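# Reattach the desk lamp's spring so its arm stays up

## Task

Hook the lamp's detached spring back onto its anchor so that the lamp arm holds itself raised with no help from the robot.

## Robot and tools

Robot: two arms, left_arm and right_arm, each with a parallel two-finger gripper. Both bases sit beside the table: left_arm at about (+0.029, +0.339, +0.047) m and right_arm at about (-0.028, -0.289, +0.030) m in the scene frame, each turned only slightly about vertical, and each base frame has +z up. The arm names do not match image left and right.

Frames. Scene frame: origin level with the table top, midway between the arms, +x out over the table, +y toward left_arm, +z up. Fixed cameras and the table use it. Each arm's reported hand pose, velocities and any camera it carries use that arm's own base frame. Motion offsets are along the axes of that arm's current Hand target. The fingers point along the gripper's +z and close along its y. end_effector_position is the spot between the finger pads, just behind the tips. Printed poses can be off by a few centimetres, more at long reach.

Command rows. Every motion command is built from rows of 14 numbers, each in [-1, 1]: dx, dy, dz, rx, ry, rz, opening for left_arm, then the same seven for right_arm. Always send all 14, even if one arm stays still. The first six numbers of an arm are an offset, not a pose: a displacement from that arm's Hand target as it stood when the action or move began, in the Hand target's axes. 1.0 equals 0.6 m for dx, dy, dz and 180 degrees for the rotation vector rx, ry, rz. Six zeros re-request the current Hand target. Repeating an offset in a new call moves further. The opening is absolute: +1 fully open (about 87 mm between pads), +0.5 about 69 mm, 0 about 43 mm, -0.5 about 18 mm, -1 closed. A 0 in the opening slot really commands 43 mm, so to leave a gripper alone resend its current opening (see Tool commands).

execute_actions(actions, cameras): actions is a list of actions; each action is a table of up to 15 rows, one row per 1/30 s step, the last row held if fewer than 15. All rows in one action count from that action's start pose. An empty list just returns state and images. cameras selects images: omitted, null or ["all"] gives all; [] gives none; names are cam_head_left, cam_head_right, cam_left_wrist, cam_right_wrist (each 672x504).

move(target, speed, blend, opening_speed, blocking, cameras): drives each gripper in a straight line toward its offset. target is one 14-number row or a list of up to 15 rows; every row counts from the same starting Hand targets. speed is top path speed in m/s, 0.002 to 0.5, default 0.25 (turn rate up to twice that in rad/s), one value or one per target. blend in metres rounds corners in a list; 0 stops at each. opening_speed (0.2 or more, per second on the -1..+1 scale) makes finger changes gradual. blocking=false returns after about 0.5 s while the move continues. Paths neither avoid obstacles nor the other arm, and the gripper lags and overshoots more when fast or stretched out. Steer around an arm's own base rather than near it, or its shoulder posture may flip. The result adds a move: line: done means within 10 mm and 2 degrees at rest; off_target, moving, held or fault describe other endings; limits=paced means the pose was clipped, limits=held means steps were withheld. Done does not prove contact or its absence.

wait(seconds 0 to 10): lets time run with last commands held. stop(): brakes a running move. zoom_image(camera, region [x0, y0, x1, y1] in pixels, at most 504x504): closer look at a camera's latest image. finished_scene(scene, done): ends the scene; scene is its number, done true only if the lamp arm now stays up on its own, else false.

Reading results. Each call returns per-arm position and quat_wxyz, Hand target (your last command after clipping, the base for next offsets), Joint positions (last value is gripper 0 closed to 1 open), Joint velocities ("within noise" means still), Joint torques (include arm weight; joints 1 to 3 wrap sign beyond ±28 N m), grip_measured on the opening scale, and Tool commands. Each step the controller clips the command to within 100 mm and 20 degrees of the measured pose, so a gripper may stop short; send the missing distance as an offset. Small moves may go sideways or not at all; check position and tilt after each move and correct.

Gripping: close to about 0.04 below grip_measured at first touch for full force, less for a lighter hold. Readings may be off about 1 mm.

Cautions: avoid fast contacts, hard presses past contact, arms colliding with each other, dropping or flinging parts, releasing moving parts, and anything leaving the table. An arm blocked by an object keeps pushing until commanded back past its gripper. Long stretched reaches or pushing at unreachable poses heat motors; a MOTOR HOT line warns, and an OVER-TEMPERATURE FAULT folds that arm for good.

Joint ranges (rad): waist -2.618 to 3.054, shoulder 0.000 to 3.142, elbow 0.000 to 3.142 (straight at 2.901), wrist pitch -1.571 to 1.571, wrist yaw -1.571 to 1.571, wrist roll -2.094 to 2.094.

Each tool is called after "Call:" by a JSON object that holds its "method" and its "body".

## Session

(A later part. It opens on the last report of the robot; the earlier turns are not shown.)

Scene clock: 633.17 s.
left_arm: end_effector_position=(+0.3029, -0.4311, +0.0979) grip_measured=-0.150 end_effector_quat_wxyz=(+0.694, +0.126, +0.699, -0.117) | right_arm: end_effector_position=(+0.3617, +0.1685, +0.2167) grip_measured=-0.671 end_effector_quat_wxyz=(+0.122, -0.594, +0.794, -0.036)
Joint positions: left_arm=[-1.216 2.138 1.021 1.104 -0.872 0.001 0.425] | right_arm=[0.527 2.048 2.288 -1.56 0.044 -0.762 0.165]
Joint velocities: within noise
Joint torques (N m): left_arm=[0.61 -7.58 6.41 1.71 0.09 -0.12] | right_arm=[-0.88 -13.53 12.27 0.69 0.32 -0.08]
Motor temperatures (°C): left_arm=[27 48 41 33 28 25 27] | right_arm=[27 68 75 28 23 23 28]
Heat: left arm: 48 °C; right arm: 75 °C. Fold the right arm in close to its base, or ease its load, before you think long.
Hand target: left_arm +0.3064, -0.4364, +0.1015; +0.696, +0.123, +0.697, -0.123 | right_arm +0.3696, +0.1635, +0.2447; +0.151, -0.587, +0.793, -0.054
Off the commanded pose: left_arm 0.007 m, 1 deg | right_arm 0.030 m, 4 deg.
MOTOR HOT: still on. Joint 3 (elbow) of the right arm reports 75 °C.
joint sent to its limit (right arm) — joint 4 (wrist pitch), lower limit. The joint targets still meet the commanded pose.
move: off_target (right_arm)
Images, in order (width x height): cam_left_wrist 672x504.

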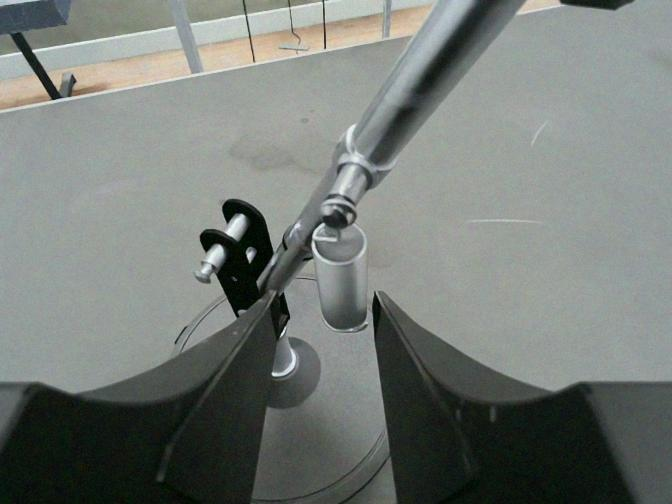

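Call:
{"method": "move", "body": {"target": [[-0.006,-0.010,-0.014,0,0,0,-0.15,0,0,0.0,0,0,0,-1],[-0.006,-0.010,-0.014,0,0,0,-1,0,0,0.0,0,0,0,-1],[-0.018,0.045,-0.029,0,0,0.18,-1,0,0,0.0,0,0,0,-1],[0.007,0.07,-0.034,0,0,0.19,-1,0,0,0,0,0,0,-1]], "speed": 0.08, "cameras": ["cam_left_wrist"]}}

Call:
{"method": "zoom_image", "body": {"camera": "cam_left_wrist", "region": [200, 130, 440, 370]}}

Scene clock: 642.50 s.
left_arm: end_effector_position=(+0.2985, -0.4007, +0.1021) grip_measured=-0.580 end_effector_quat_wxyz=(+0.712, +0.316, +0.624, +0.066) | right_arm: end_effector_position=(+0.3617, +0.1685, +0.2167) grip_measured=-0.671 end_effector_quat_wxyz=(+0.122, -0.594, +0.794, -0.036)
Joint positions: left_arm=[-1.23 2.128 0.928 1.233 -0.853 0.587 0.21] | right_arm=[0.527 2.048 2.288 -1.56 0.044 -0.762 0.165]
Joint velocities: within noise
Joint torques (N m): left_arm=[0.99 -8.75 3.07 1.47 -0.16 -0.07] | right_arm=[-0.9 -13.53 12.27 0.69 0.32 -0.08]
Motor temperatures (°C): left_arm=[27 48 41 33 28 25 28] | right_arm=[27 68 75 28 23 23 28]
Heat: left arm: 48 °C; right arm: 75 °C. Fold the right arm in close to its base, or ease its load, before you think long.
Hand target: left_arm +0.3015, -0.3901, +0.0973; +0.701, +0.322, +0.630, +0.087 | right_arm +0.3696, +0.1635, +0.2447; +0.151, -0.587, +0.793, -0.054
Off the commanded pose: left_arm 0.012 m, 3 deg | right_arm 0.030 m, 4 deg.
MOTOR HOT: still on. Joint 3 (elbow) of the right arm reports 75 °C.
joint sent to its limit (right arm) — joint 4 (wrist pitch), lower limit. The joint targets still meet the commanded pose.
move: off_target (left_arm, right_arm); target 2's new opening was sent with left_arm's hand 0.011 m and 1 deg from that target
Images, in order (width x height): cam_left_wrist 672x504.

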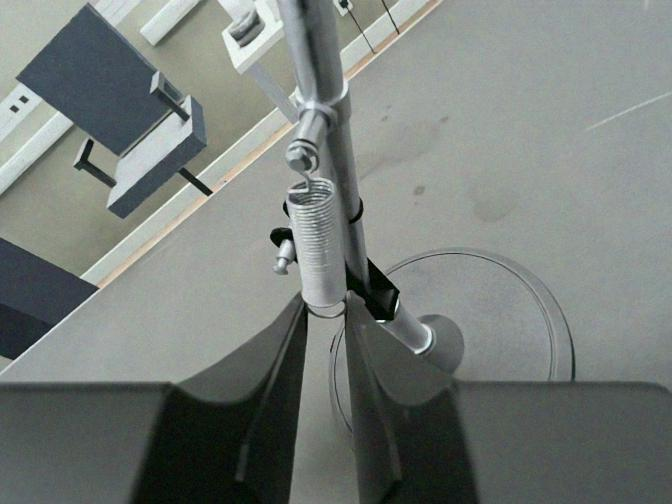

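Scaled by 2.100 from the camera's 672x504 image, which has a finer 960x720 frame.

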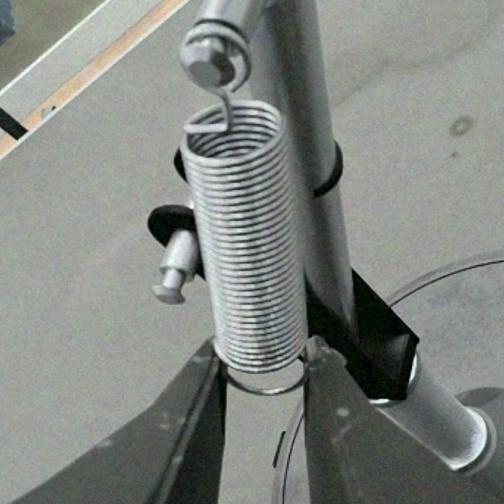

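Call:
{"method": "move", "body": {"target": [[0.09,0.03,0.0,0,0,0,-1,0,0,0.0,0,0,0,-1],[0.15,0.045,0.015,0,0,0,-1,0,0,0.0,0,0,0,-1]], "speed": 0.06, "blend": 0.02, "cameras": ["cam_left_wrist","cam_right_wrist"]}}

Call:
{"method": "zoom_image", "body": {"camera": "cam_left_wrist", "region": [200, 130, 440, 370]}}

Scene clock: 650.70 s.
left_arm: end_effector_position=(+0.3330, -0.3251, +0.0364) grip_measured=-0.966 end_effector_quat_wxyz=(+0.697, +0.324, +0.634, +0.089) | right_arm: end_effector_position=(+0.3617, +0.1685, +0.2167) grip_measured=-0.671 end_effector_quat_wxyz=(+0.122, -0.594, +0.794, -0.036)
Joint positions: left_arm=[-1.063 2.259 0.721 1.52 -0.717 0.588 0.017] | right_arm=[0.527 2.048 2.288 -1.56 0.044 -0.762 0.165]
Joint velocities: within noise
Joint torques (N m): left_arm=[0.72 -6.83 2.85 2.07 0.08 -0.07] | right_arm=[-0.87 -13.56 12.27 0.69 0.32 -0.08]
Motor temperatures (°C): left_arm=[27 49 41 33 28 25 28] | right_arm=[27 68 75 28 23 23 28]
Heat: left arm: 49 °C; right arm: 75 °C. Fold the right arm in close to its base, or ease its load, before you think long.
Hand target: left_arm +0.3350, -0.3246, +0.0381; +0.701, +0.322, +0.630, +0.087 | right_arm +0.3696, +0.1636, +0.2447; +0.151, -0.587, +0.793, -0.054
Off the commanded pose: left_arm 0.003 m, 1 deg | right_arm 0.030 m, 4 deg.
MOTOR HOT: still on. Joint 3 (elbow) of the right arm reports 75 °C.
joint sent to its limit (right arm) — joint 4 (wrist pitch), lower limit. The joint targets still meet the commanded pose.
move: off_target (right_arm); blend cut to 0.0191 m at target 1
Images, in order (width x height): cam_left_wrist 672x504, cam_right_wrist 672x504.

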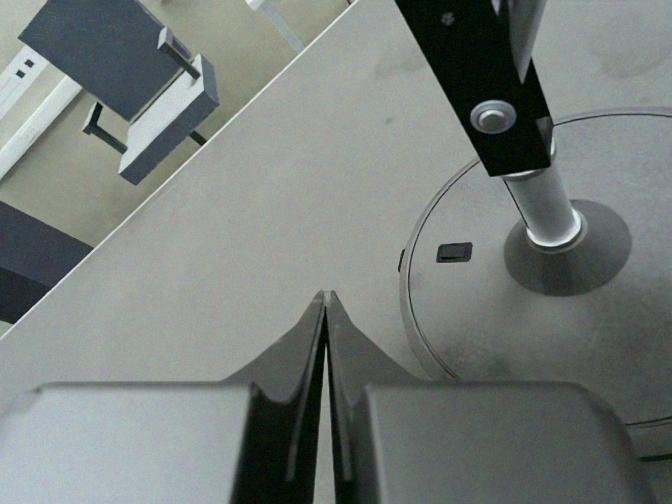

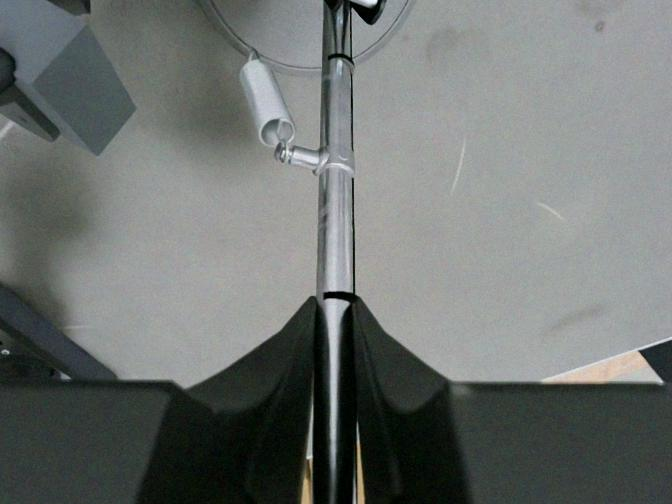

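Scaled by 2.100 from the camera's 672x504 image, which has a finer 960x720 frame.

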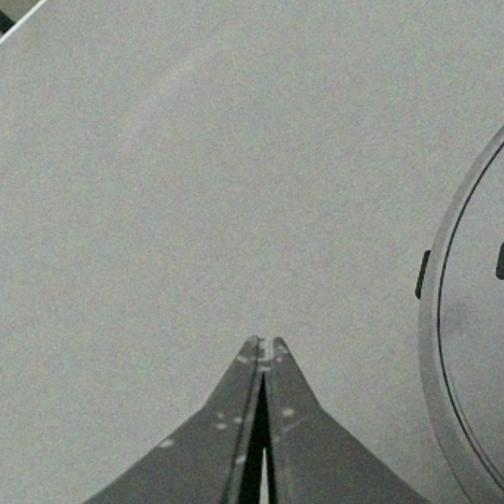

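Call:
{"method": "move", "body": {"target": [[0,0.0,-0.15,0,0,0,-0.9,0,0,0.0,0,0,0,-1],[-0.159,-0.122,-0.14,0,0,-0.19,-0.15,0,0,0.0,0,0,0,-1]], "speed": 0.15, "blend": 0.03, "cameras": ["cam_left_wrist"]}}

Call:
{"method": "zoom_image", "body": {"camera": "cam_left_wrist", "region": [200, 0, 440, 240]}}

Scene clock: 660.37 s.
left_arm: end_effector_position=(+0.2187, -0.3959, +0.0550) grip_measured=-0.150 end_effector_quat_wxyz=(+0.690, +0.145, +0.702, -0.103) | right_arm: end_effector_position=(+0.3617, +0.1685, +0.2167) grip_measured=-0.671 end_effector_quat_wxyz=(+0.122, -0.594, +0.794, -0.036)
Joint positions: left_arm=[-1.412 2.146 0.764 1.326 -1.059 0.007 0.425] | right_arm=[0.527 2.048 2.288 -1.56 0.044 -0.762 0.165]
Joint velocities: within noise
Joint torques (N m): left_arm=[-0.59 -10.36 4.81 1.62 -0.14 -0.2] | right_arm=[-0.87 -13.53 12.27 0.69 0.32 -0.08]
Motor temperatures (°C): left_arm=[27 49 41 34 28 25 27] | right_arm=[27 69 75 28 23 23 28]
Heat: left arm: 49 °C; right arm: 75 °C. Fold the right arm in close to its base, or ease its load, before you think long.
Hand target: left_arm +0.2170, -0.4031, +0.0759; +0.696, +0.123, +0.697, -0.123 | right_arm +0.3696, +0.1636, +0.2447; +0.151, -0.587, +0.793, -0.054
Off the commanded pose: left_arm 0.022 m, 4 deg | right_arm 0.030 m, 4 deg.
MOTOR HOT: still on. Joint 3 (elbow) of the right arm reports 75 °C.
joint sent to its limit (right arm) — joint 4 (wrist pitch), lower limit. The joint targets still meet the commanded pose.
move: off_target (left_arm, right_arm); target 2's new opening was sent with left_arm's hand 0.022 m and 4 deg from that target
Images, in order (width x height): cam_left_wrist 672x504.

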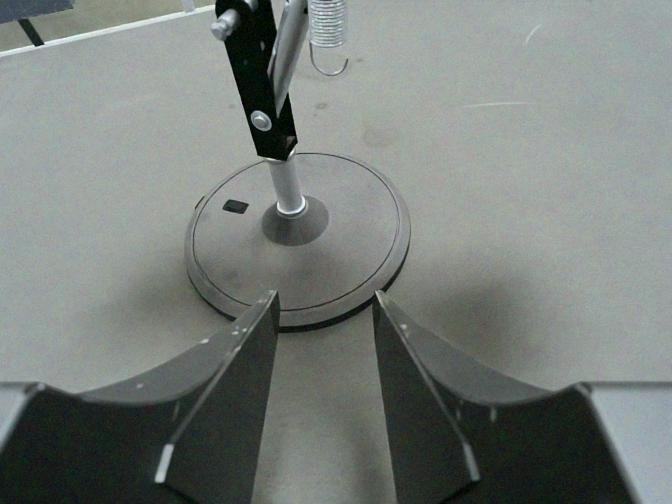

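Scaled by 2.100 from the camera's 672x504 image, which has a finer 960x720 frame.

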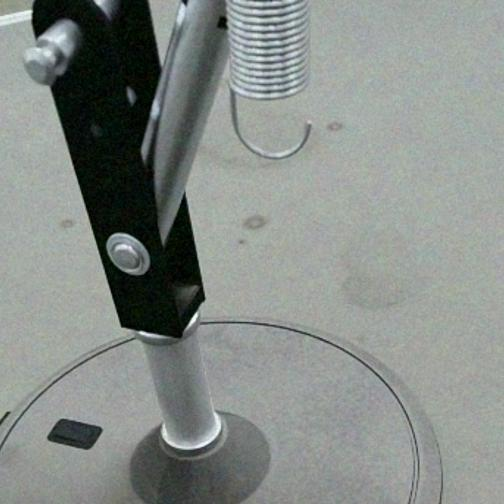

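Call:
{"method": "move", "body": {"target": [[-0.035,-0.011,0.0,0,0,0,-0.15,0,0,0.0,0,0,0,-1],[-0.035,-0.011,0.147,0,0,0,-0.15,0,0,0.0,0,0,0,-1]], "speed": 0.12, "cameras": ["cam_left_wrist"]}}

Call:
{"method": "zoom_image", "body": {"camera": "cam_left_wrist", "region": [200, 150, 440, 390]}}

Scene clock: 667.20 s.
left_arm: end_effector_position=(+0.2945, -0.4337, +0.0934) grip_measured=-0.150 end_effector_quat_wxyz=(+0.695, +0.127, +0.699, -0.115) | right_arm: end_effector_position=(+0.3617, +0.1685, +0.2167) grip_measured=-0.671 end_effector_quat_wxyz=(+0.122, -0.594, +0.794, -0.036)
Joint positions: left_arm=[-1.239 2.152 1.018 1.12 -0.895 0.006 0.425] | right_arm=[0.527 2.048 2.288 -1.56 0.044 -0.762 0.165]
Joint velocities: within noise
Joint torques (N m): left_arm=[0.53 -7.58 6.32 1.69 0.07 -0.18] | right_arm=[-0.87 -13.53 12.25 0.68 0.32 -0.08]
Motor temperatures (°C): left_arm=[27 50 41 34 28 25 27] | right_arm=[27 69 75 28 23 23 28]
Heat: left arm: 50 °C; right arm: 75 °C. Fold the right arm in close to its base, or ease its load, before you think long.
Hand target: left_arm +0.2976, -0.4396, +0.0969; +0.696, +0.123, +0.697, -0.123 | right_arm +0.3696, +0.1636, +0.2447; +0.151, -0.587, +0.793, -0.054
Off the commanded pose: left_arm 0.007 m, 1 deg | right_arm 0.030 m, 4 deg.
MOTOR HOT: still on. Joint 3 (elbow) of the right arm reports 75 °C.
joint sent to its limit (right arm) — joint 4 (wrist pitch), lower limit. The joint targets still meet the commanded pose.
move: off_target (right_arm)
Images, in order (width x height): cam_left_wrist 672x504.

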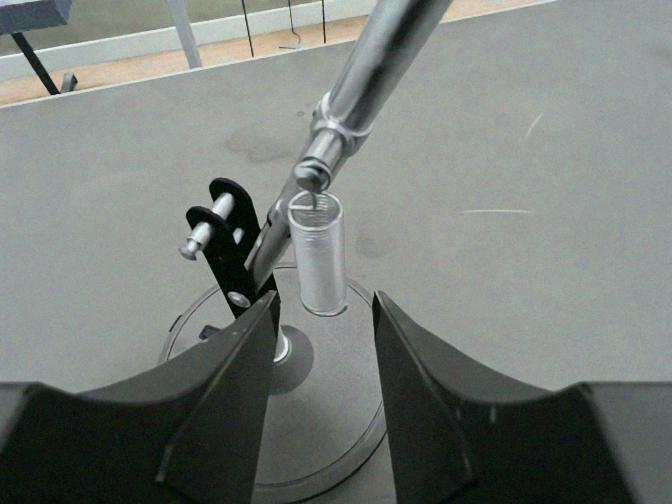

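Scaled by 2.100 from the camera's 672x504 image, which has a finer 960x720 frame.

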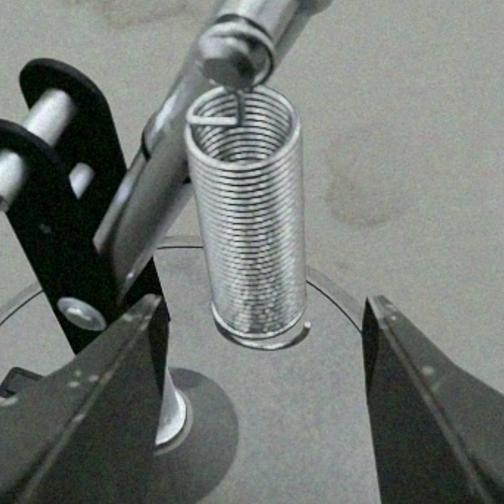

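Call:
{"method": "move", "body": {"target": [[-0.009,0.002,0.0,0,0,0,-0.15,0,0,0.0,0,0,0,-1],[-0.009,0.002,0,0,0,0,-1,0,0,0.0,0,0,0,-1],[-0.021,0.057,-0.015,0,0,0.18,-1,0,0,0.0,0,0,0,-1],[0.004,0.082,-0.02,0,0,0.19,-1,0,0,0,0,0,0,-1]], "speed": 0.08, "cameras": ["cam_left_wrist"]}}

Call:
{"method": "zoom_image", "body": {"camera": "cam_left_wrist", "region": [200, 130, 440, 370]}}

Scene clock: 677.10 s.
left_arm: end_effector_position=(+0.3002, -0.3884, +0.0805) grip_measured=-0.966 end_effector_quat_wxyz=(+0.690, +0.334, +0.635, +0.096) | right_arm: end_effector_position=(+0.3617, +0.1685, +0.2167) grip_measured=-0.671 end_effector_quat_wxyz=(+0.122, -0.594, +0.794, -0.036)
Joint positions: left_arm=[-1.222 2.147 0.91 1.19 -0.876 0.586 0.017] | right_arm=[0.527 2.048 2.288 -1.56 0.044 -0.762 0.165]
Joint velocities: within noise
Joint torques (N m): left_arm=[0.79 -9.55 4.15 2.01 0.07 -0.07] | right_arm=[-0.87 -13.53 12.29 0.69 0.32 -0.08]
Motor temperatures (°C): left_arm=[27 51 42 34 28 25 27] | right_arm=[27 69 75 28 23 23 28]
Heat: left arm: 51 °C; right arm: 75 °C. Fold the right arm in close to its base, or ease its load, before you think long.
Hand target: left_arm +0.3032, -0.3891, +0.0943; +0.701, +0.322, +0.630, +0.087 | right_arm +0.3696, +0.1636, +0.2447; +0.151, -0.587, +0.793, -0.054
Off the commanded pose: left_arm 0.014 m, 2 deg | right_arm 0.030 m, 4 deg.
MOTOR HOT: still on. Joint 3 (elbow) of the right arm reports 75 °C.
joint sent to its limit (right arm) — joint 4 (wrist pitch), lower limit. The joint targets still meet the commanded pose.
move: off_target (left_arm, right_arm); target 2's new opening was sent with left_arm's hand 0.013 m and 2 deg from that target
Images, in order (width x height): cam_left_wrist 672x504.

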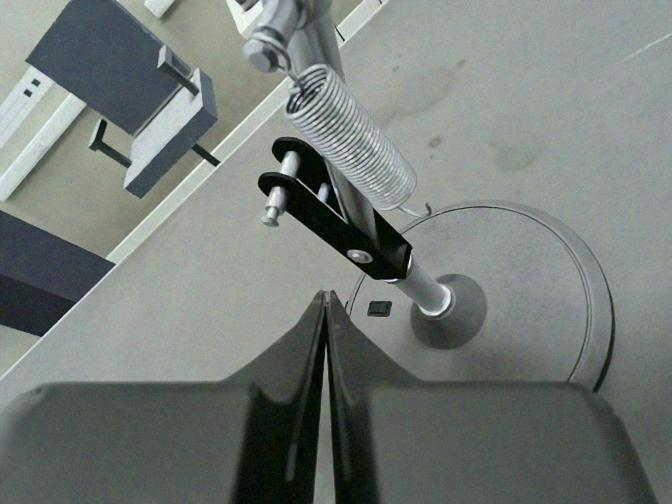

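Scaled by 2.100 from the camera's 672x504 image, which has a finer 960x720 frame.

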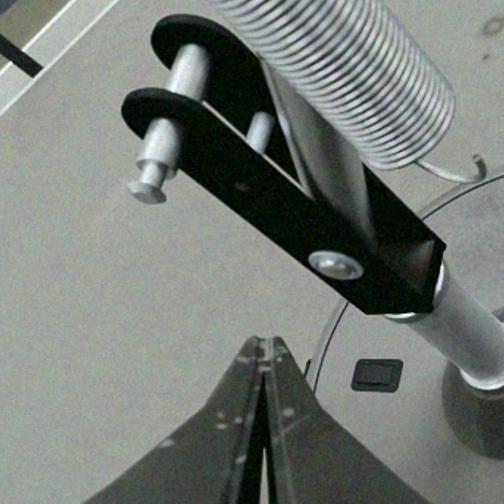

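Call:
{"method": "move", "body": {"target": [[0,0.0,-0.11,0,0,0,-0.9,0,0,0.0,0,0,0,-1],[-0.07,-0.08,-0.11,0,0,-0.19,-0.15,0,0,0.0,0,0,0,-1]], "speed": 0.15, "blend": 0.03, "cameras": ["cam_left_wrist"]}}

Scene clock: 685.80 s.
left_arm: end_effector_position=(+0.2216, -0.4200, +0.0916) grip_measured=-0.150 end_effector_quat_wxyz=(+0.693, +0.136, +0.699, -0.111) | right_arm: end_effector_position=(+0.3617, +0.1685, +0.2167) grip_measured=-0.671 end_effector_quat_wxyz=(+0.122, -0.594, +0.794, -0.036)
Joint positions: left_arm=[-1.414 2.073 0.872 1.17 -1.062 0.007 0.425] | right_arm=[0.527 2.048 2.288 -1.56 0.044 -0.762 0.165]
Joint velocities: within noise
Joint torques (N m): left_arm=[-0.64 -8.27 5.89 1.6 -0.13 -0.19] | right_arm=[-0.87 -13.55 12.27 0.68 0.32 -0.08]
Motor temperatures (°C): left_arm=[27 52 42 34 28 25 27] | right_arm=[27 69 75 28 23 23 28]
Heat: left arm: 52 °C; right arm: 75 °C. Fold the right arm in close to its base, or ease its load, before you think long.
Hand target: left_arm +0.2195, -0.4261, +0.1023; +0.696, +0.123, +0.697, -0.123 | right_arm +0.3696, +0.1636, +0.2447; +0.151, -0.587, +0.793, -0.054
Off the commanded pose: left_arm 0.012 m, 2 deg | right_arm 0.030 m, 4 deg.
MOTOR HOT: still on. Joint 3 (elbow) of the right arm reports 75 °C.
joint sent to its limit (right arm) — joint 4 (wrist pitch), lower limit. The joint targets still meet the commanded pose.
move: off_target (left_arm, right_arm); target 2's new opening was sent with left_arm's hand 0.012 m and 2 deg from that target
Images, in order (width x height): cam_left_wrist 672x504.

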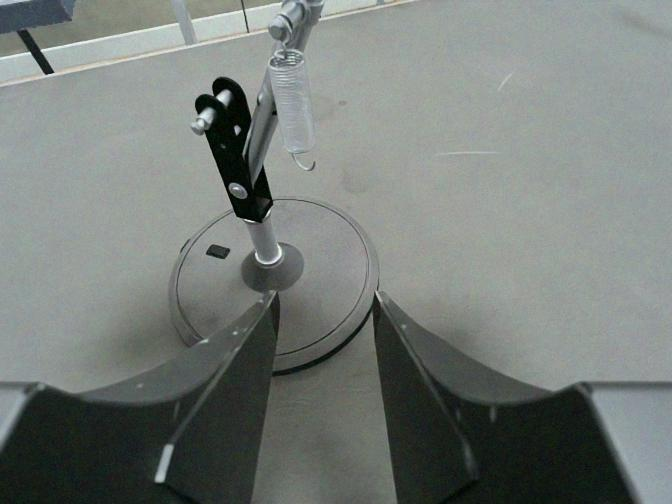

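Call:
{"method": "move", "body": {"target": [[-0.014,0.023,0.0,0,0,0,-0.15,0,0,0.0,0,0,0,-1],[-0.014,0.023,0.13,0,0,0,-0.15,0,0,0.0,0,0,0,-1]], "speed": 0.12, "cameras": ["cam_left_wrist"]}}

Call:
{"method": "zoom_image", "body": {"camera": "cam_left_wrist", "region": [200, 150, 440, 390]}}

Scene clock: 690.90 s.
left_arm: end_effector_position=(+0.2944, -0.4338, +0.1064) grip_measured=-0.150 end_effector_quat_wxyz=(+0.694, +0.128, +0.699, -0.114) | right_arm: end_effector_position=(+0.3617, +0.1685, +0.2167) grip_measured=-0.671 end_effector_quat_wxyz=(+0.122, -0.594, +0.794, -0.036)
Joint positions: left_arm=[-1.239 2.112 1.025 1.072 -0.895 0.006 0.425] | right_arm=[0.527 2.048 2.288 -1.56 0.044 -0.762 0.165]
Joint velocities: within noise
Joint torques (N m): left_arm=[0.53 -7.54 6.57 1.68 0.08 -0.18] | right_arm=[-0.88 -13.53 12.3 0.69 0.32 -0.08]
Motor temperatures (°C): left_arm=[27 52 42 34 28 25 27] | right_arm=[27 69 76 28 23 23 28]
Heat: left arm: 52 °C; right arm: 76 °C. Fold the right arm in close to its base, or ease its load, before you think long.
Hand target: left_arm +0.2975, -0.4398, +0.1105; +0.696, +0.123, +0.697, -0.123 | right_arm +0.3696, +0.1636, +0.2447; +0.151, -0.587, +0.793, -0.054
Off the commanded pose: left_arm 0.008 m, 1 deg | right_arm 0.030 m, 4 deg.
MOTOR HOT: still on. Joint 3 (elbow) of the right arm reports 76 °C.
joint sent to its limit (right arm) — joint 4 (wrist pitch), lower limit. The joint targets still meet the commanded pose.
move: off_target (right_arm)
Images, in order (width x height): cam_left_wrist 672x504.

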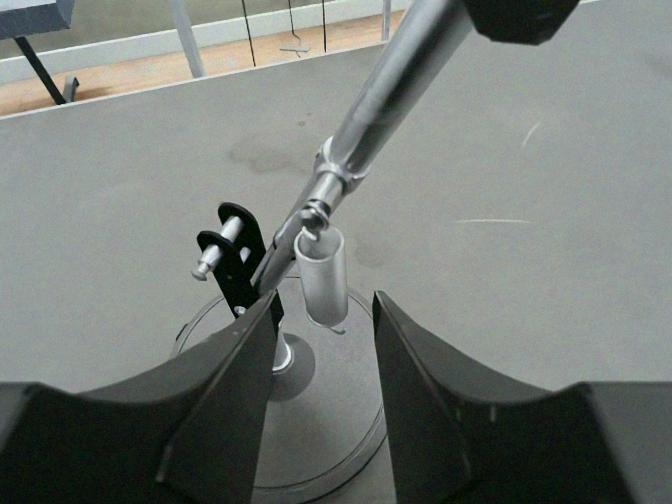

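Scaled by 2.100 from the camera's 672x504 image, which has a finer 960x720 frame.

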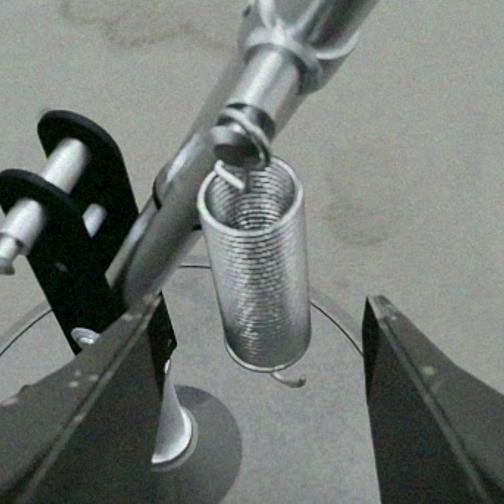

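Call:
{"method": "wait", "body": {"seconds": 1, "cameras": ["cam_left_wrist"]}}

Call:
{"method": "zoom_image", "body": {"camera": "cam_left_wrist", "region": [260, 210, 380, 330]}}

Scene clock: 694.83 s.
left_arm: end_effector_position=(+0.2944, -0.4341, +0.1066) grip_measured=-0.150 end_effector_quat_wxyz=(+0.694, +0.128, +0.699, -0.114) | right_arm: end_effector_position=(+0.3617, +0.1685, +0.2167) grip_measured=-0.671 end_effector_quat_wxyz=(+0.122, -0.594, +0.794, -0.036)
Joint positions: left_arm=[-1.239 2.112 1.026 1.071 -0.894 0.006 0.425] | right_arm=[0.527 2.048 2.288 -1.56 0.044 -0.762 0.165]
Joint velocities: within noise
Joint torques (N m): left_arm=[0.53 -7.53 6.53 1.7 0.07 -0.18] | right_arm=[-0.88 -13.53 12.26 0.69 0.32 -0.08]
Motor temperatures (°C): left_arm=[27 51 42 34 28 25 27] | right_arm=[27 69 76 28 23 23 28]
Heat: left arm: 51 °C; right arm: 76 °C. Fold the right arm in close to its base, or ease its load, before you think long.
Hand target: left_arm +0.2975, -0.4399, +0.1106; +0.696, +0.123, +0.697, -0.123 | right_arm +0.3696, +0.1636, +0.2447; +0.151, -0.587, +0.793, -0.054
Tool commands: left_gripper/opening=-0.15 right_gripper/opening=-1.0
Off the commanded pose: left_arm 0.008 m, 1 deg | right_arm 0.030 m, 4 deg.
MOTOR HOT: still on. Joint 3 (elbow) of the right arm reports 76 °C.
wait: 1.00 s; at rest from the start
Images, in order (width x height): cam_left_wrist 672x504.

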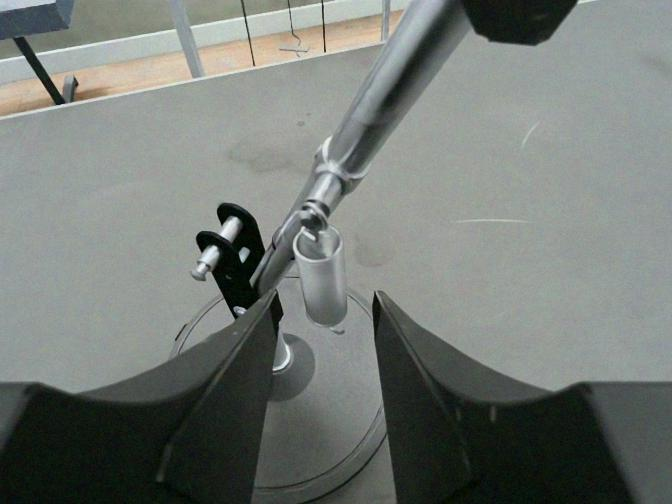

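Scaled by 4.200 from the camera's 672x504 image, which has a finer 960x720 frame.

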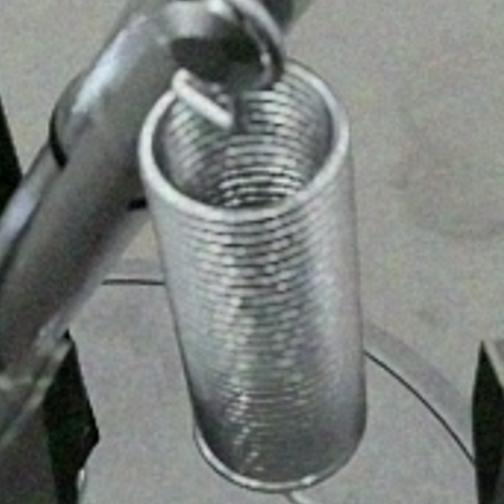

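Call:
{"method": "move", "body": {"target": [[0,0,0,0,0,0,-1,0,0,0.0,0,0,0,-1],[0.04,0,0,0,0,0,-1,0,0,0.0,0,0,0,-1],[0,0,0,0,0,0,-1,0,0,0.0,0,0,0,-1],[0,0,0,0,0,0,-0.15,0,0,0.0,0,0,0,-1]], "speed": 0.08, "cameras": ["cam_left_wrist"]}}

Call:
{"method": "zoom_image", "body": {"camera": "cam_left_wrist", "region": [260, 220, 380, 340]}}

Scene clock: 701.50 s.
left_arm: end_effector_position=(+0.2950, -0.4360, +0.0946) grip_measured=-0.150 end_effector_quat_wxyz=(+0.691, +0.135, +0.702, -0.108) | right_arm: end_effector_position=(+0.3617, +0.1685, +0.2167) grip_measured=-0.671 end_effector_quat_wxyz=(+0.122, -0.594, +0.794, -0.036)
Joint positions: left_arm=[-1.239 2.144 1.036 1.073 -0.894 0.006 0.425] | right_arm=[0.527 2.048 2.288 -1.56 0.044 -0.762 0.165]
Joint velocities: within noise
Joint torques (N m): left_arm=[0.54 -10.13 5.67 1.7 0.06 -0.18] | right_arm=[-0.87 -13.55 12.3 0.69 0.32 -0.08]
Motor temperatures (°C): left_arm=[27 51 42 34 27 25 27] | right_arm=[27 69 76 28 23 23 28]
Heat: left arm: 51 °C; right arm: 76 °C. Fold the right arm in close to its base, or ease its load, before you think long.
Hand target: left_arm +0.2975, -0.4398, +0.1106; +0.696, +0.123, +0.697, -0.123 | right_arm +0.3696, +0.1636, +0.2447; +0.151, -0.587, +0.793, -0.054
Off the commanded pose: left_arm 0.017 m, 2 deg | right_arm 0.030 m, 4 deg.
MOTOR HOT: still on. Joint 3 (elbow) of the right arm reports 76 °C.
joint sent to its limit (right arm) — joint 4 (wrist pitch), lower limit. The joint targets still meet the commanded pose.
move: off_target (left_arm, right_arm)
Images, in order (width x height): cam_left_wrist 672x504.

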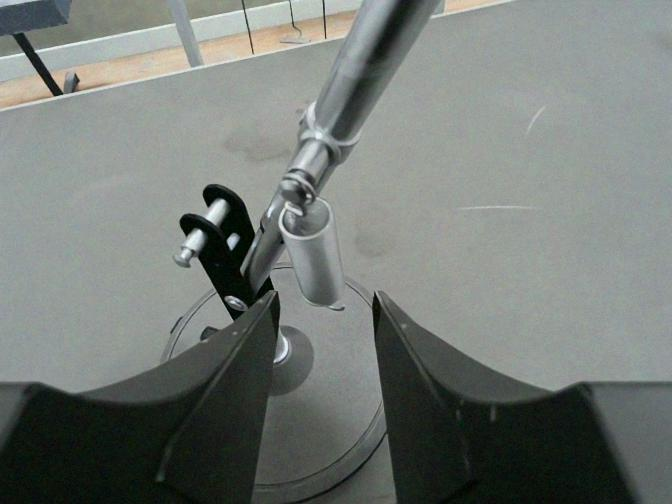

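Scaled by 4.200 from the camera's 672x504 image, which has a finer 960x720 frame.

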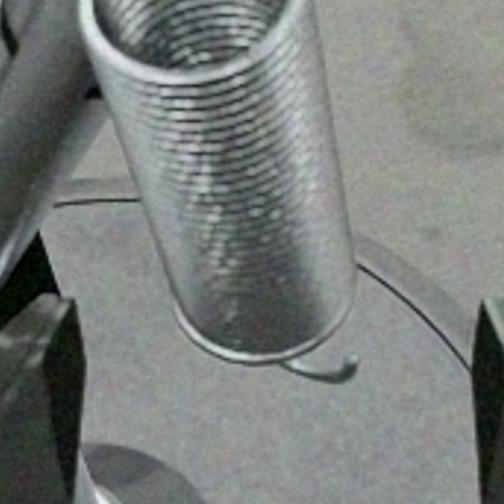

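Call:
{"method": "move", "body": {"target": [[-0.012,0,0,0,0,0,-0.15,0,0,0.0,0,0,0,-1],[-0.012,0,0,0,0,0,-1,0,0,0.0,0,0,0,-1],[-0.012,0,0,0.24,0,0,-1,0,0,0.0,0,0,0,-1],[-0.012,0,0,0.24,0,0,-0.2,0,0,0.0,0,0,0,-1],[-0.012,0.07,-0.11,0.24,0,0,-0.2,0,0,0.0,0,0,0,-1],[0.0,0,-0.12,0,0,0,-0.15,0,0,0.0,0,0,0,-1]], "speed": 0.15, "cameras": ["cam_left_wrist"]}}

Call:
{"method": "zoom_image", "body": {"camera": "cam_left_wrist", "region": [240, 40, 400, 200]}}

Scene clock: 719.93 s.
left_arm: end_effector_position=(+0.2309, -0.4098, +0.1071) grip_measured=-0.150 end_effector_quat_wxyz=(+0.695, +0.131, +0.698, -0.118) | right_arm: end_effector_position=(+0.3617, +0.1685, +0.2167) grip_measured=-0.671 end_effector_quat_wxyz=(+0.122, -0.594, +0.794, -0.036)
Joint positions: left_arm=[-1.383 2.004 0.836 1.155 -1.03 0.004 0.425] | right_arm=[0.527 2.048 2.288 -1.56 0.044 -0.762 0.165]
Joint velocities: within noise
Joint torques (N m): left_arm=[-0.47 -6.58 6.08 1.62 -0.12 -0.16] | right_arm=[-0.9 -13.53 12.26 0.69 0.31 -0.08]
Motor temperatures (°C): left_arm=[27 52 42 35 27 25 27] | right_arm=[27 70 76 28 23 23 28]
Heat: left arm: 52 °C; right arm: 76 °C. Fold the right arm in close to its base, or ease its load, before you think long.
Hand target: left_arm +0.2298, -0.4151, +0.1106; +0.696, +0.123, +0.697, -0.123 | right_arm +0.3696, +0.1636, +0.2447; +0.151, -0.587, +0.793, -0.054
Off the commanded pose: left_arm 0.007 m, 1 deg | right_arm 0.030 m, 4 deg.
MOTOR HOT: still on. Joint 3 (elbow) of the right arm reports 76 °C.
joint sent to its limit (right arm) — joint 4 (wrist pitch), lower limit. The joint targets still meet the commanded pose.
move: off_target (right_arm); target 2's new opening was sent with left_arm's hand 0.028 m and 4 deg from that target; target 4's new opening was sent with left_arm's hand 0.026 m and 4 deg from that target
Images, in order (width x height): cam_left_wrist 672x504.

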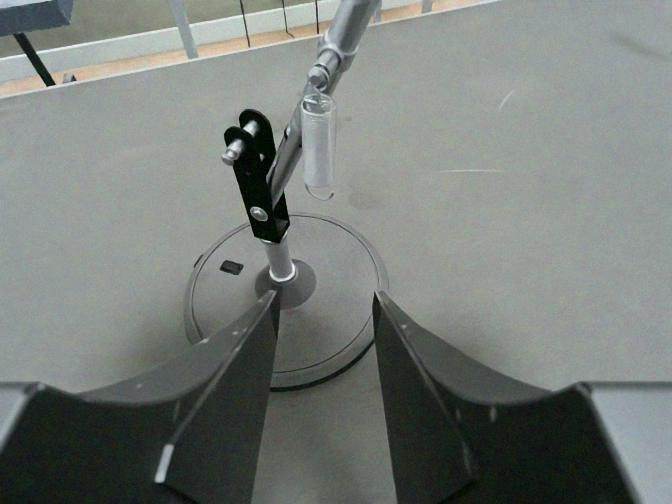

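Scaled by 3.150 from the camera's 672x504 image, which has a finer 960x720 frame.

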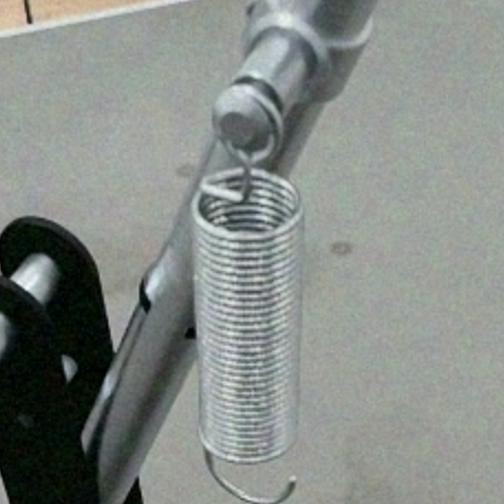

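Call:
{"method": "move", "body": {"target": [[-0.010,0.008,0.0,0,0,0,-0.15,0,0,0.0,0,0,0,-1],[-0.010,0.008,0.105,0,0,0,-0.15,0,0,0.0,0,0,0,-1]], "speed": 0.12, "cameras": ["cam_left_wrist"]}}

Call:
{"method": "zoom_image", "body": {"camera": "cam_left_wrist", "region": [200, 150, 440, 390]}}

Scene clock: 725.90 s.
left_arm: end_effector_position=(+0.2877, -0.4262, +0.1124) grip_measured=-0.150 end_effector_quat_wxyz=(+0.694, +0.127, +0.699, -0.115) | right_arm: end_effector_position=(+0.3617, +0.1685, +0.2167) grip_measured=-0.671 end_effector_quat_wxyz=(+0.122, -0.594, +0.794, -0.036)
Joint positions: left_arm=[-1.249 2.069 0.984 1.07 -0.905 0.004 0.425] | right_arm=[0.527 2.048 2.288 -1.56 0.044 -0.762 0.165]
Joint velocities: within noise
Joint torques (N m): left_arm=[0.51 -7.28 6.56 1.71 0.08 -0.16] | right_arm=[-0.88 -13.53 12.29 0.68 0.32 -0.08]
Motor temperatures (°C): left_arm=[27 52 42 34 27 25 27] | right_arm=[27 70 76 28 23 23 28]
Heat: left arm: 52 °C; right arm: 76 °C. Fold the right arm in close to its base, or ease its load, before you think long.
Hand target: left_arm +0.2907, -0.4322, +0.1166; +0.696, +0.123, +0.697, -0.123 | right_arm +0.3696, +0.1636, +0.2447; +0.151, -0.587, +0.793, -0.054
Off the commanded pose: left_arm 0.008 m, 1 deg | right_arm 0.030 m, 4 deg.
MOTOR HOT: still on. Joint 3 (elbow) of the right arm reports 76 °C.
joint sent to its limit (right arm) — joint 4 (wrist pitch), lower limit. The joint targets still meet the commanded pose.
move: off_target (right_arm)
Images, in order (width x height): cam_left_wrist 672x504.

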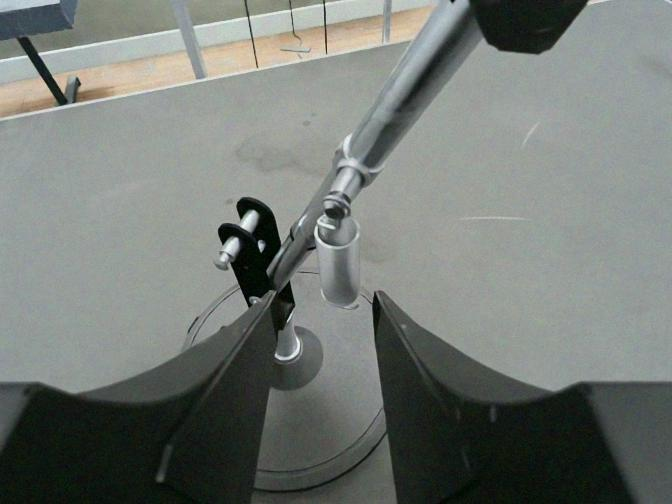

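Scaled by 2.100 from the camera's 672x504 image, which has a finer 960x720 frame.

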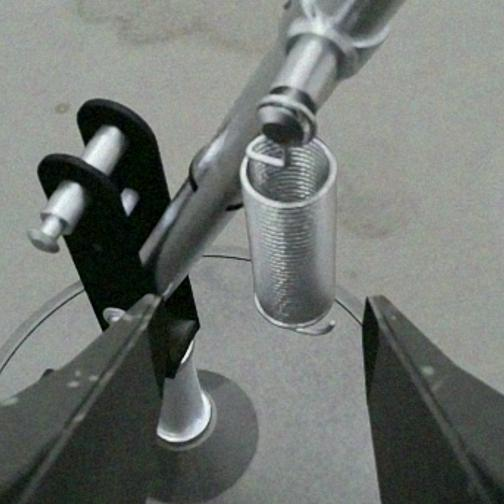

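Call:
{"method": "move", "body": {"target": [-0.008,-0.009,0.012,0,0,0,-0.15,0,0,0.0,0,0,0,-1], "speed": 0.1, "cameras": ["cam_left_wrist"]}}

Call:
{"method": "zoom_image", "body": {"camera": "cam_left_wrist", "region": [200, 150, 440, 390]}}

Scene clock: 729.67 s.
left_arm: end_effector_position=(+0.2901, -0.4357, +0.1173) grip_measured=-0.150 end_effector_quat_wxyz=(+0.694, +0.129, +0.698, -0.117) | right_arm: end_effector_position=(+0.3617, +0.1685, +0.2167) grip_measured=-0.671 end_effector_quat_wxyz=(+0.122, -0.594, +0.794, -0.036)
Joint positions: left_arm=[-1.249 2.079 1.03 1.035 -0.899 0.004 0.425] | right_arm=[0.527 2.048 2.288 -1.56 0.044 -0.762 0.165]
Joint velocities: within noise
Joint torques (N m): left_arm=[1.03 -7.43 6.68 1.69 0.08 -0.15] | right_arm=[-0.88 -13.55 12.26 0.69 0.31 -0.08]
Motor temperatures (°C): left_arm=[27 51 43 34 27 25 27] | right_arm=[27 70 76 28 23 23 28]
Heat: left arm: 51 °C; right arm: 76 °C. Fold the right arm in close to its base, or ease its load, before you think long.
Hand target: left_arm +0.2956, -0.4398, +0.1214; +0.696, +0.123, +0.697, -0.123 | right_arm +0.3696, +0.1636, +0.2447; +0.151, -0.587, +0.793, -0.054
Off the commanded pose: left_arm 0.008 m, 1 deg | right_arm 0.030 m, 4 deg.
MOTOR HOT: still on. Joint 3 (elbow) of the right arm reports 76 °C.
joint sent to its limit (right arm) — joint 4 (wrist pitch), lower limit. The joint targets still meet the commanded pose.
move: off_target (right_arm)
Images, in order (width x height): cam_left_wrist 672x504.

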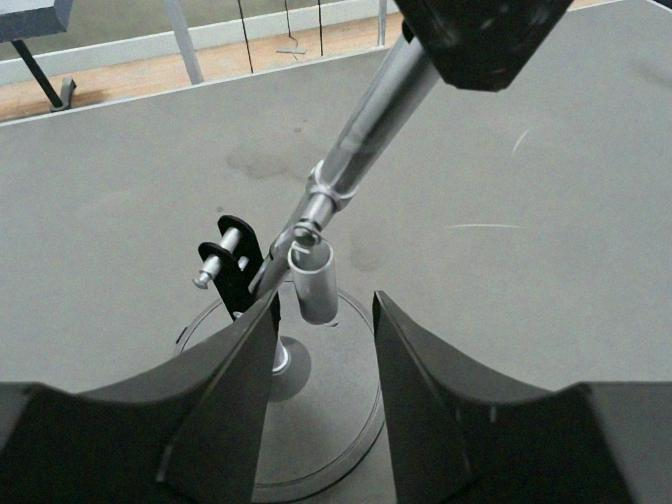

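Scaled by 2.100 from the camera's 672x504 image, which has a finer 960x720 frame.

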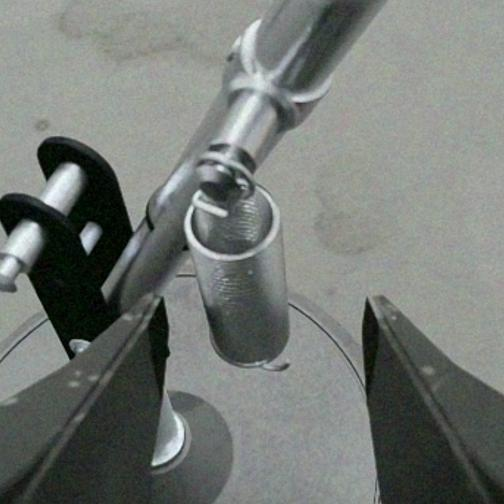

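Call:
{"method": "move", "body": {"target": [[-0.00,0.004,0.004,0,0,0,-0.15,0,0,0.0,0,0,0,-1],[0,0.004,0.004,0,0,0,-1,0,0,0.0,0,0,0,-1],[-0.012,0.059,-0.011,0,0,0.18,-1,0,0,0.0,0,0,0,-1],[0.013,0.084,-0.016,0,0,0.19,-1,0,0,0,0,0,0,-1]], "speed": 0.08, "cameras": ["cam_left_wrist"]}}

Call:
{"method": "zoom_image", "body": {"camera": "cam_left_wrist", "region": [200, 130, 440, 370]}}

Scene clock: 738.47 s.
left_arm: end_effector_position=(+0.2964, -0.4079, +0.1221) grip_measured=-0.585 end_effector_quat_wxyz=(+0.717, +0.321, +0.617, +0.051) | right_arm: end_effector_position=(+0.3617, +0.1685, +0.2167) grip_measured=-0.671 end_effector_quat_wxyz=(+0.122, -0.594, +0.794, -0.036)
Joint positions: left_arm=[-1.233 2.074 0.941 1.181 -0.825 0.586 0.208] | right_arm=[0.527 2.048 2.288 -1.56 0.044 -0.762 0.165]
Joint velocities: within noise
Joint torques (N m): left_arm=[1.84 -8.69 2.86 1.38 -0.37 -0.02] | right_arm=[-0.88 -13.53 12.29 0.69 0.32 -0.08]
Motor temperatures (°C): left_arm=[27 51 43 34 27 25 27] | right_arm=[27 70 76 28 23 23 28]
Heat: left arm: 51 °C; right arm: 76 °C. Fold the right arm in close to its base, or ease its load, before you think long.
Hand target: left_arm +0.3039, -0.3891, +0.1136; +0.701, +0.322, +0.630, +0.087 | right_arm +0.3696, +0.1636, +0.2447; +0.151, -0.587, +0.793, -0.054
Off the commanded pose: left_arm 0.022 m, 5 deg | right_arm 0.030 m, 4 deg.
MOTOR HOT: still on. Joint 3 (elbow) of the right arm reports 76 °C.
joint sent to its limit (right arm) — joint 4 (wrist pitch), lower limit. The joint targets still meet the commanded pose.
move: off_target (left_arm, right_arm)
Images, in order (width x height): cam_left_wrist 672x504.

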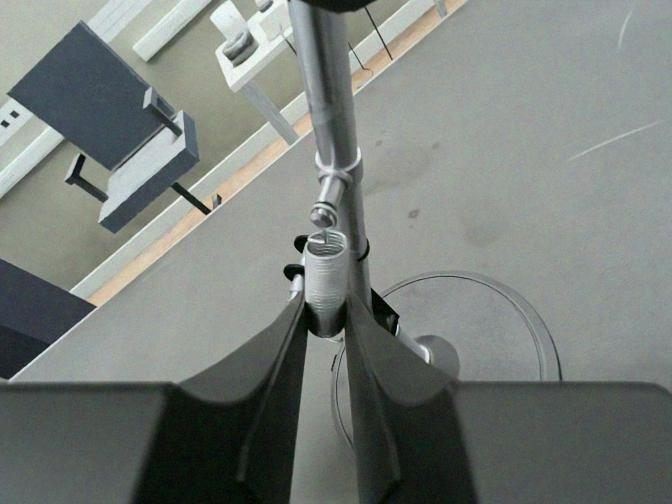

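Scaled by 2.100 from the camera's 672x504 image, which has a finer 960x720 frame.

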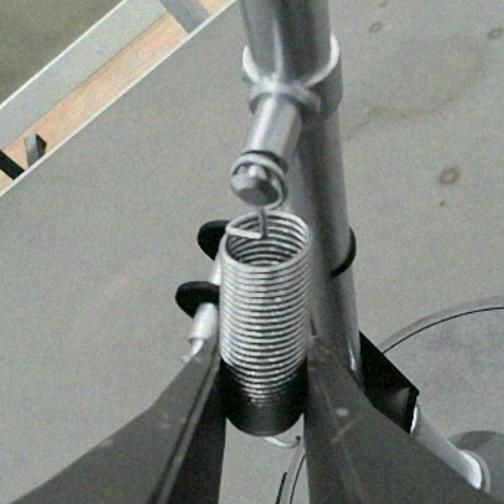

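Call:
{"method": "move", "body": {"target": [0.0667,0,0,0,0,0,-1,0,0,0,0,0,0,-1], "speed": 0.06, "cameras": ["cam_left_wrist"]}}

Call:
{"method": "zoom_image", "body": {"camera": "cam_left_wrist", "region": [240, 180, 440, 400]}}

Scene clock: 754.77 s.
left_arm: end_effector_position=(+0.2973, -0.4000, +0.1181) grip_measured=-0.585 end_effector_quat_wxyz=(+0.740, +0.310, +0.597, +0.014) | right_arm: end_effector_position=(+0.3617, +0.1685, +0.2167) grip_measured=-0.671 end_effector_quat_wxyz=(+0.122, -0.594, +0.794, -0.036)
Joint positions: left_arm=[-1.208 2.103 0.857 1.377 -0.743 0.587 0.208] | right_arm=[0.527 2.048 2.288 -1.56 0.044 -0.762 0.165]
Joint velocities: within noise
Joint torques (N m): left_arm=[2.92 -5.41 1.66 1.07 -0.75 0.01] | right_arm=[-0.9 -13.55 12.27 0.69 0.32 -0.08]
Motor temperatures (°C): left_arm=[27 51 41 33 28 25 28] | right_arm=[27 70 76 28 23 23 28]
Heat: left arm: 51 °C; right arm: 76 °C. Fold the right arm in close to its base, or ease its load, before you think long.
Hand target: left_arm +0.3115, -0.3680, +0.0804; +0.701, +0.322, +0.630, +0.087 | right_arm +0.3696, +0.1636, +0.2447; +0.151, -0.587, +0.793, -0.054
Off the commanded pose: left_arm 0.051 m, 10 deg | right_arm 0.030 m, 4 deg.
MOTOR HOT: still on. Joint 3 (elbow) of the right arm reports 76 °C.
joint sent to its limit (right arm) — joint 4 (wrist pitch), lower limit. The joint targets still meet the commanded pose.
move: off_target (left_arm, right_arm)
Images, in order (width x height): cam_left_wrist 672x504.

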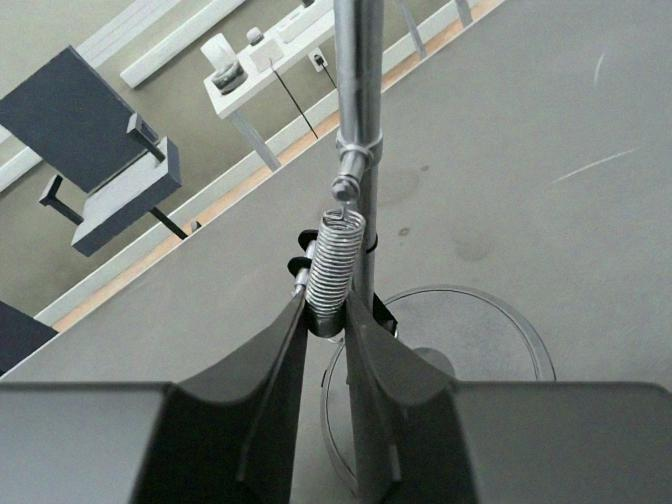

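Scaled by 2.291 from the camera's 672x504 image, which has a finer 960x720 frame.

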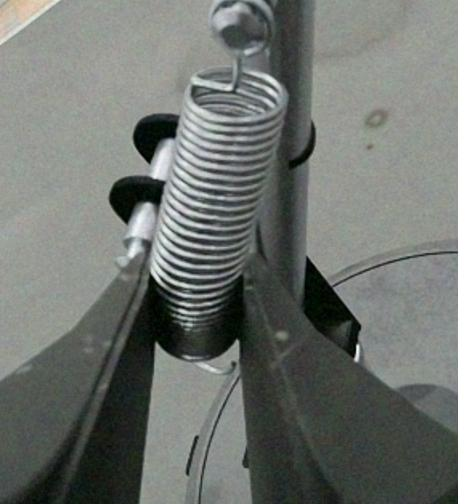

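Call:
{"method": "move", "body": {"target": [[0.075,-0.0167,0,0,0,0,-1,0,0,0,0,0,0,-1],[0.1083,0.0333,0,0,0,0,-1,0,0,0,0,0,0,-1],[0.1333,0.0333,0.0583,0,0,0,-1,0,0,0,0,0,0,-1]], "speed": 0.08, "cameras": ["cam_left_wrist"]}}

Call:
{"method": "zoom_image", "body": {"camera": "cam_left_wrist", "region": [240, 180, 440, 400]}}

Scene clock: 759.93 s.
left_arm: end_effector_position=(+0.3255, -0.3924, +0.0874) grip_measured=-0.589 end_effector_quat_wxyz=(+0.754, +0.347, +0.557, -0.029) | right_arm: end_effector_position=(+0.3617, +0.1685, +0.2167) grip_measured=-0.671 end_effector_quat_wxyz=(+0.122, -0.594, +0.794, -0.036)
Joint positions: left_arm=[-1.079 2.237 0.811 1.584 -0.478 0.592 0.206] | right_arm=[0.527 2.048 2.288 -1.56 0.044 -0.762 0.165]
Joint velocities: within noise
Joint torques (N m): left_arm=[7.36 -2.39 -0.29 1.43 -1.54 -0.03] | right_arm=[-0.87 -13.53 12.27 0.69 0.32 -0.08]
Motor temperatures (°C): left_arm=[27 49 41 33 28 25 28] | right_arm=[27 70 77 28 23 23 28]
Heat: left arm: 49 °C; right arm: 77 °C. Fold the right arm in close to its base, or ease its load, before you think long.
Hand target: left_arm +0.3648, -0.3234, +0.0266; +0.702, +0.322, +0.630, +0.087 | right_arm +0.3696, +0.1636, +0.2447; +0.151, -0.587, +0.793, -0.054
Off the commanded pose: left_arm 0.102 m, 17 deg; position clipped | right_arm 0.030 m, 4 deg.
MOTOR HOT: still on. Joint 3 (elbow) of the right arm reports 77 °C.
joint read past its limit (left arm) — joint 4 (wrist pitch), upper limit.
joint sent to its limit (right arm) — joint 4 (wrist pitch), lower limit. The joint targets still meet the commanded pose.
move: off_target (left_arm, right_arm); limits=paced
Images, in order (width x height): cam_left_wrist 672x504.

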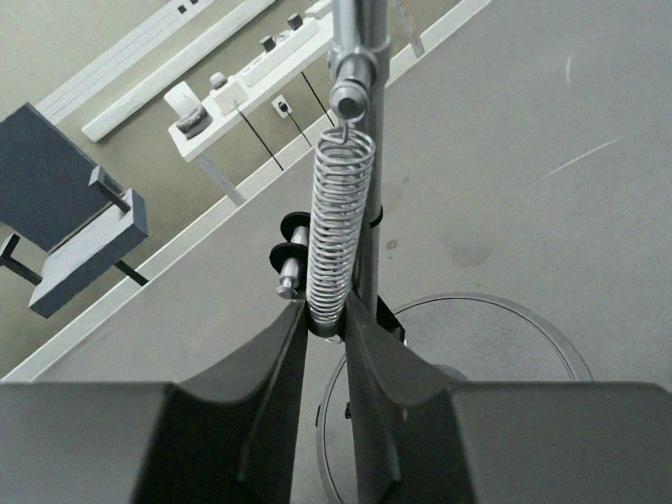

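Scaled by 2.291 from the camera's 672x504 image, which has a finer 960x720 frame.

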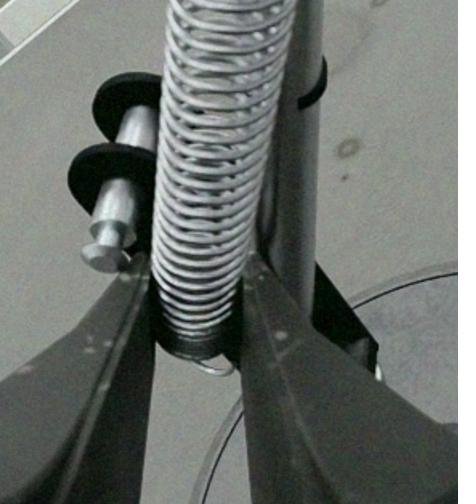

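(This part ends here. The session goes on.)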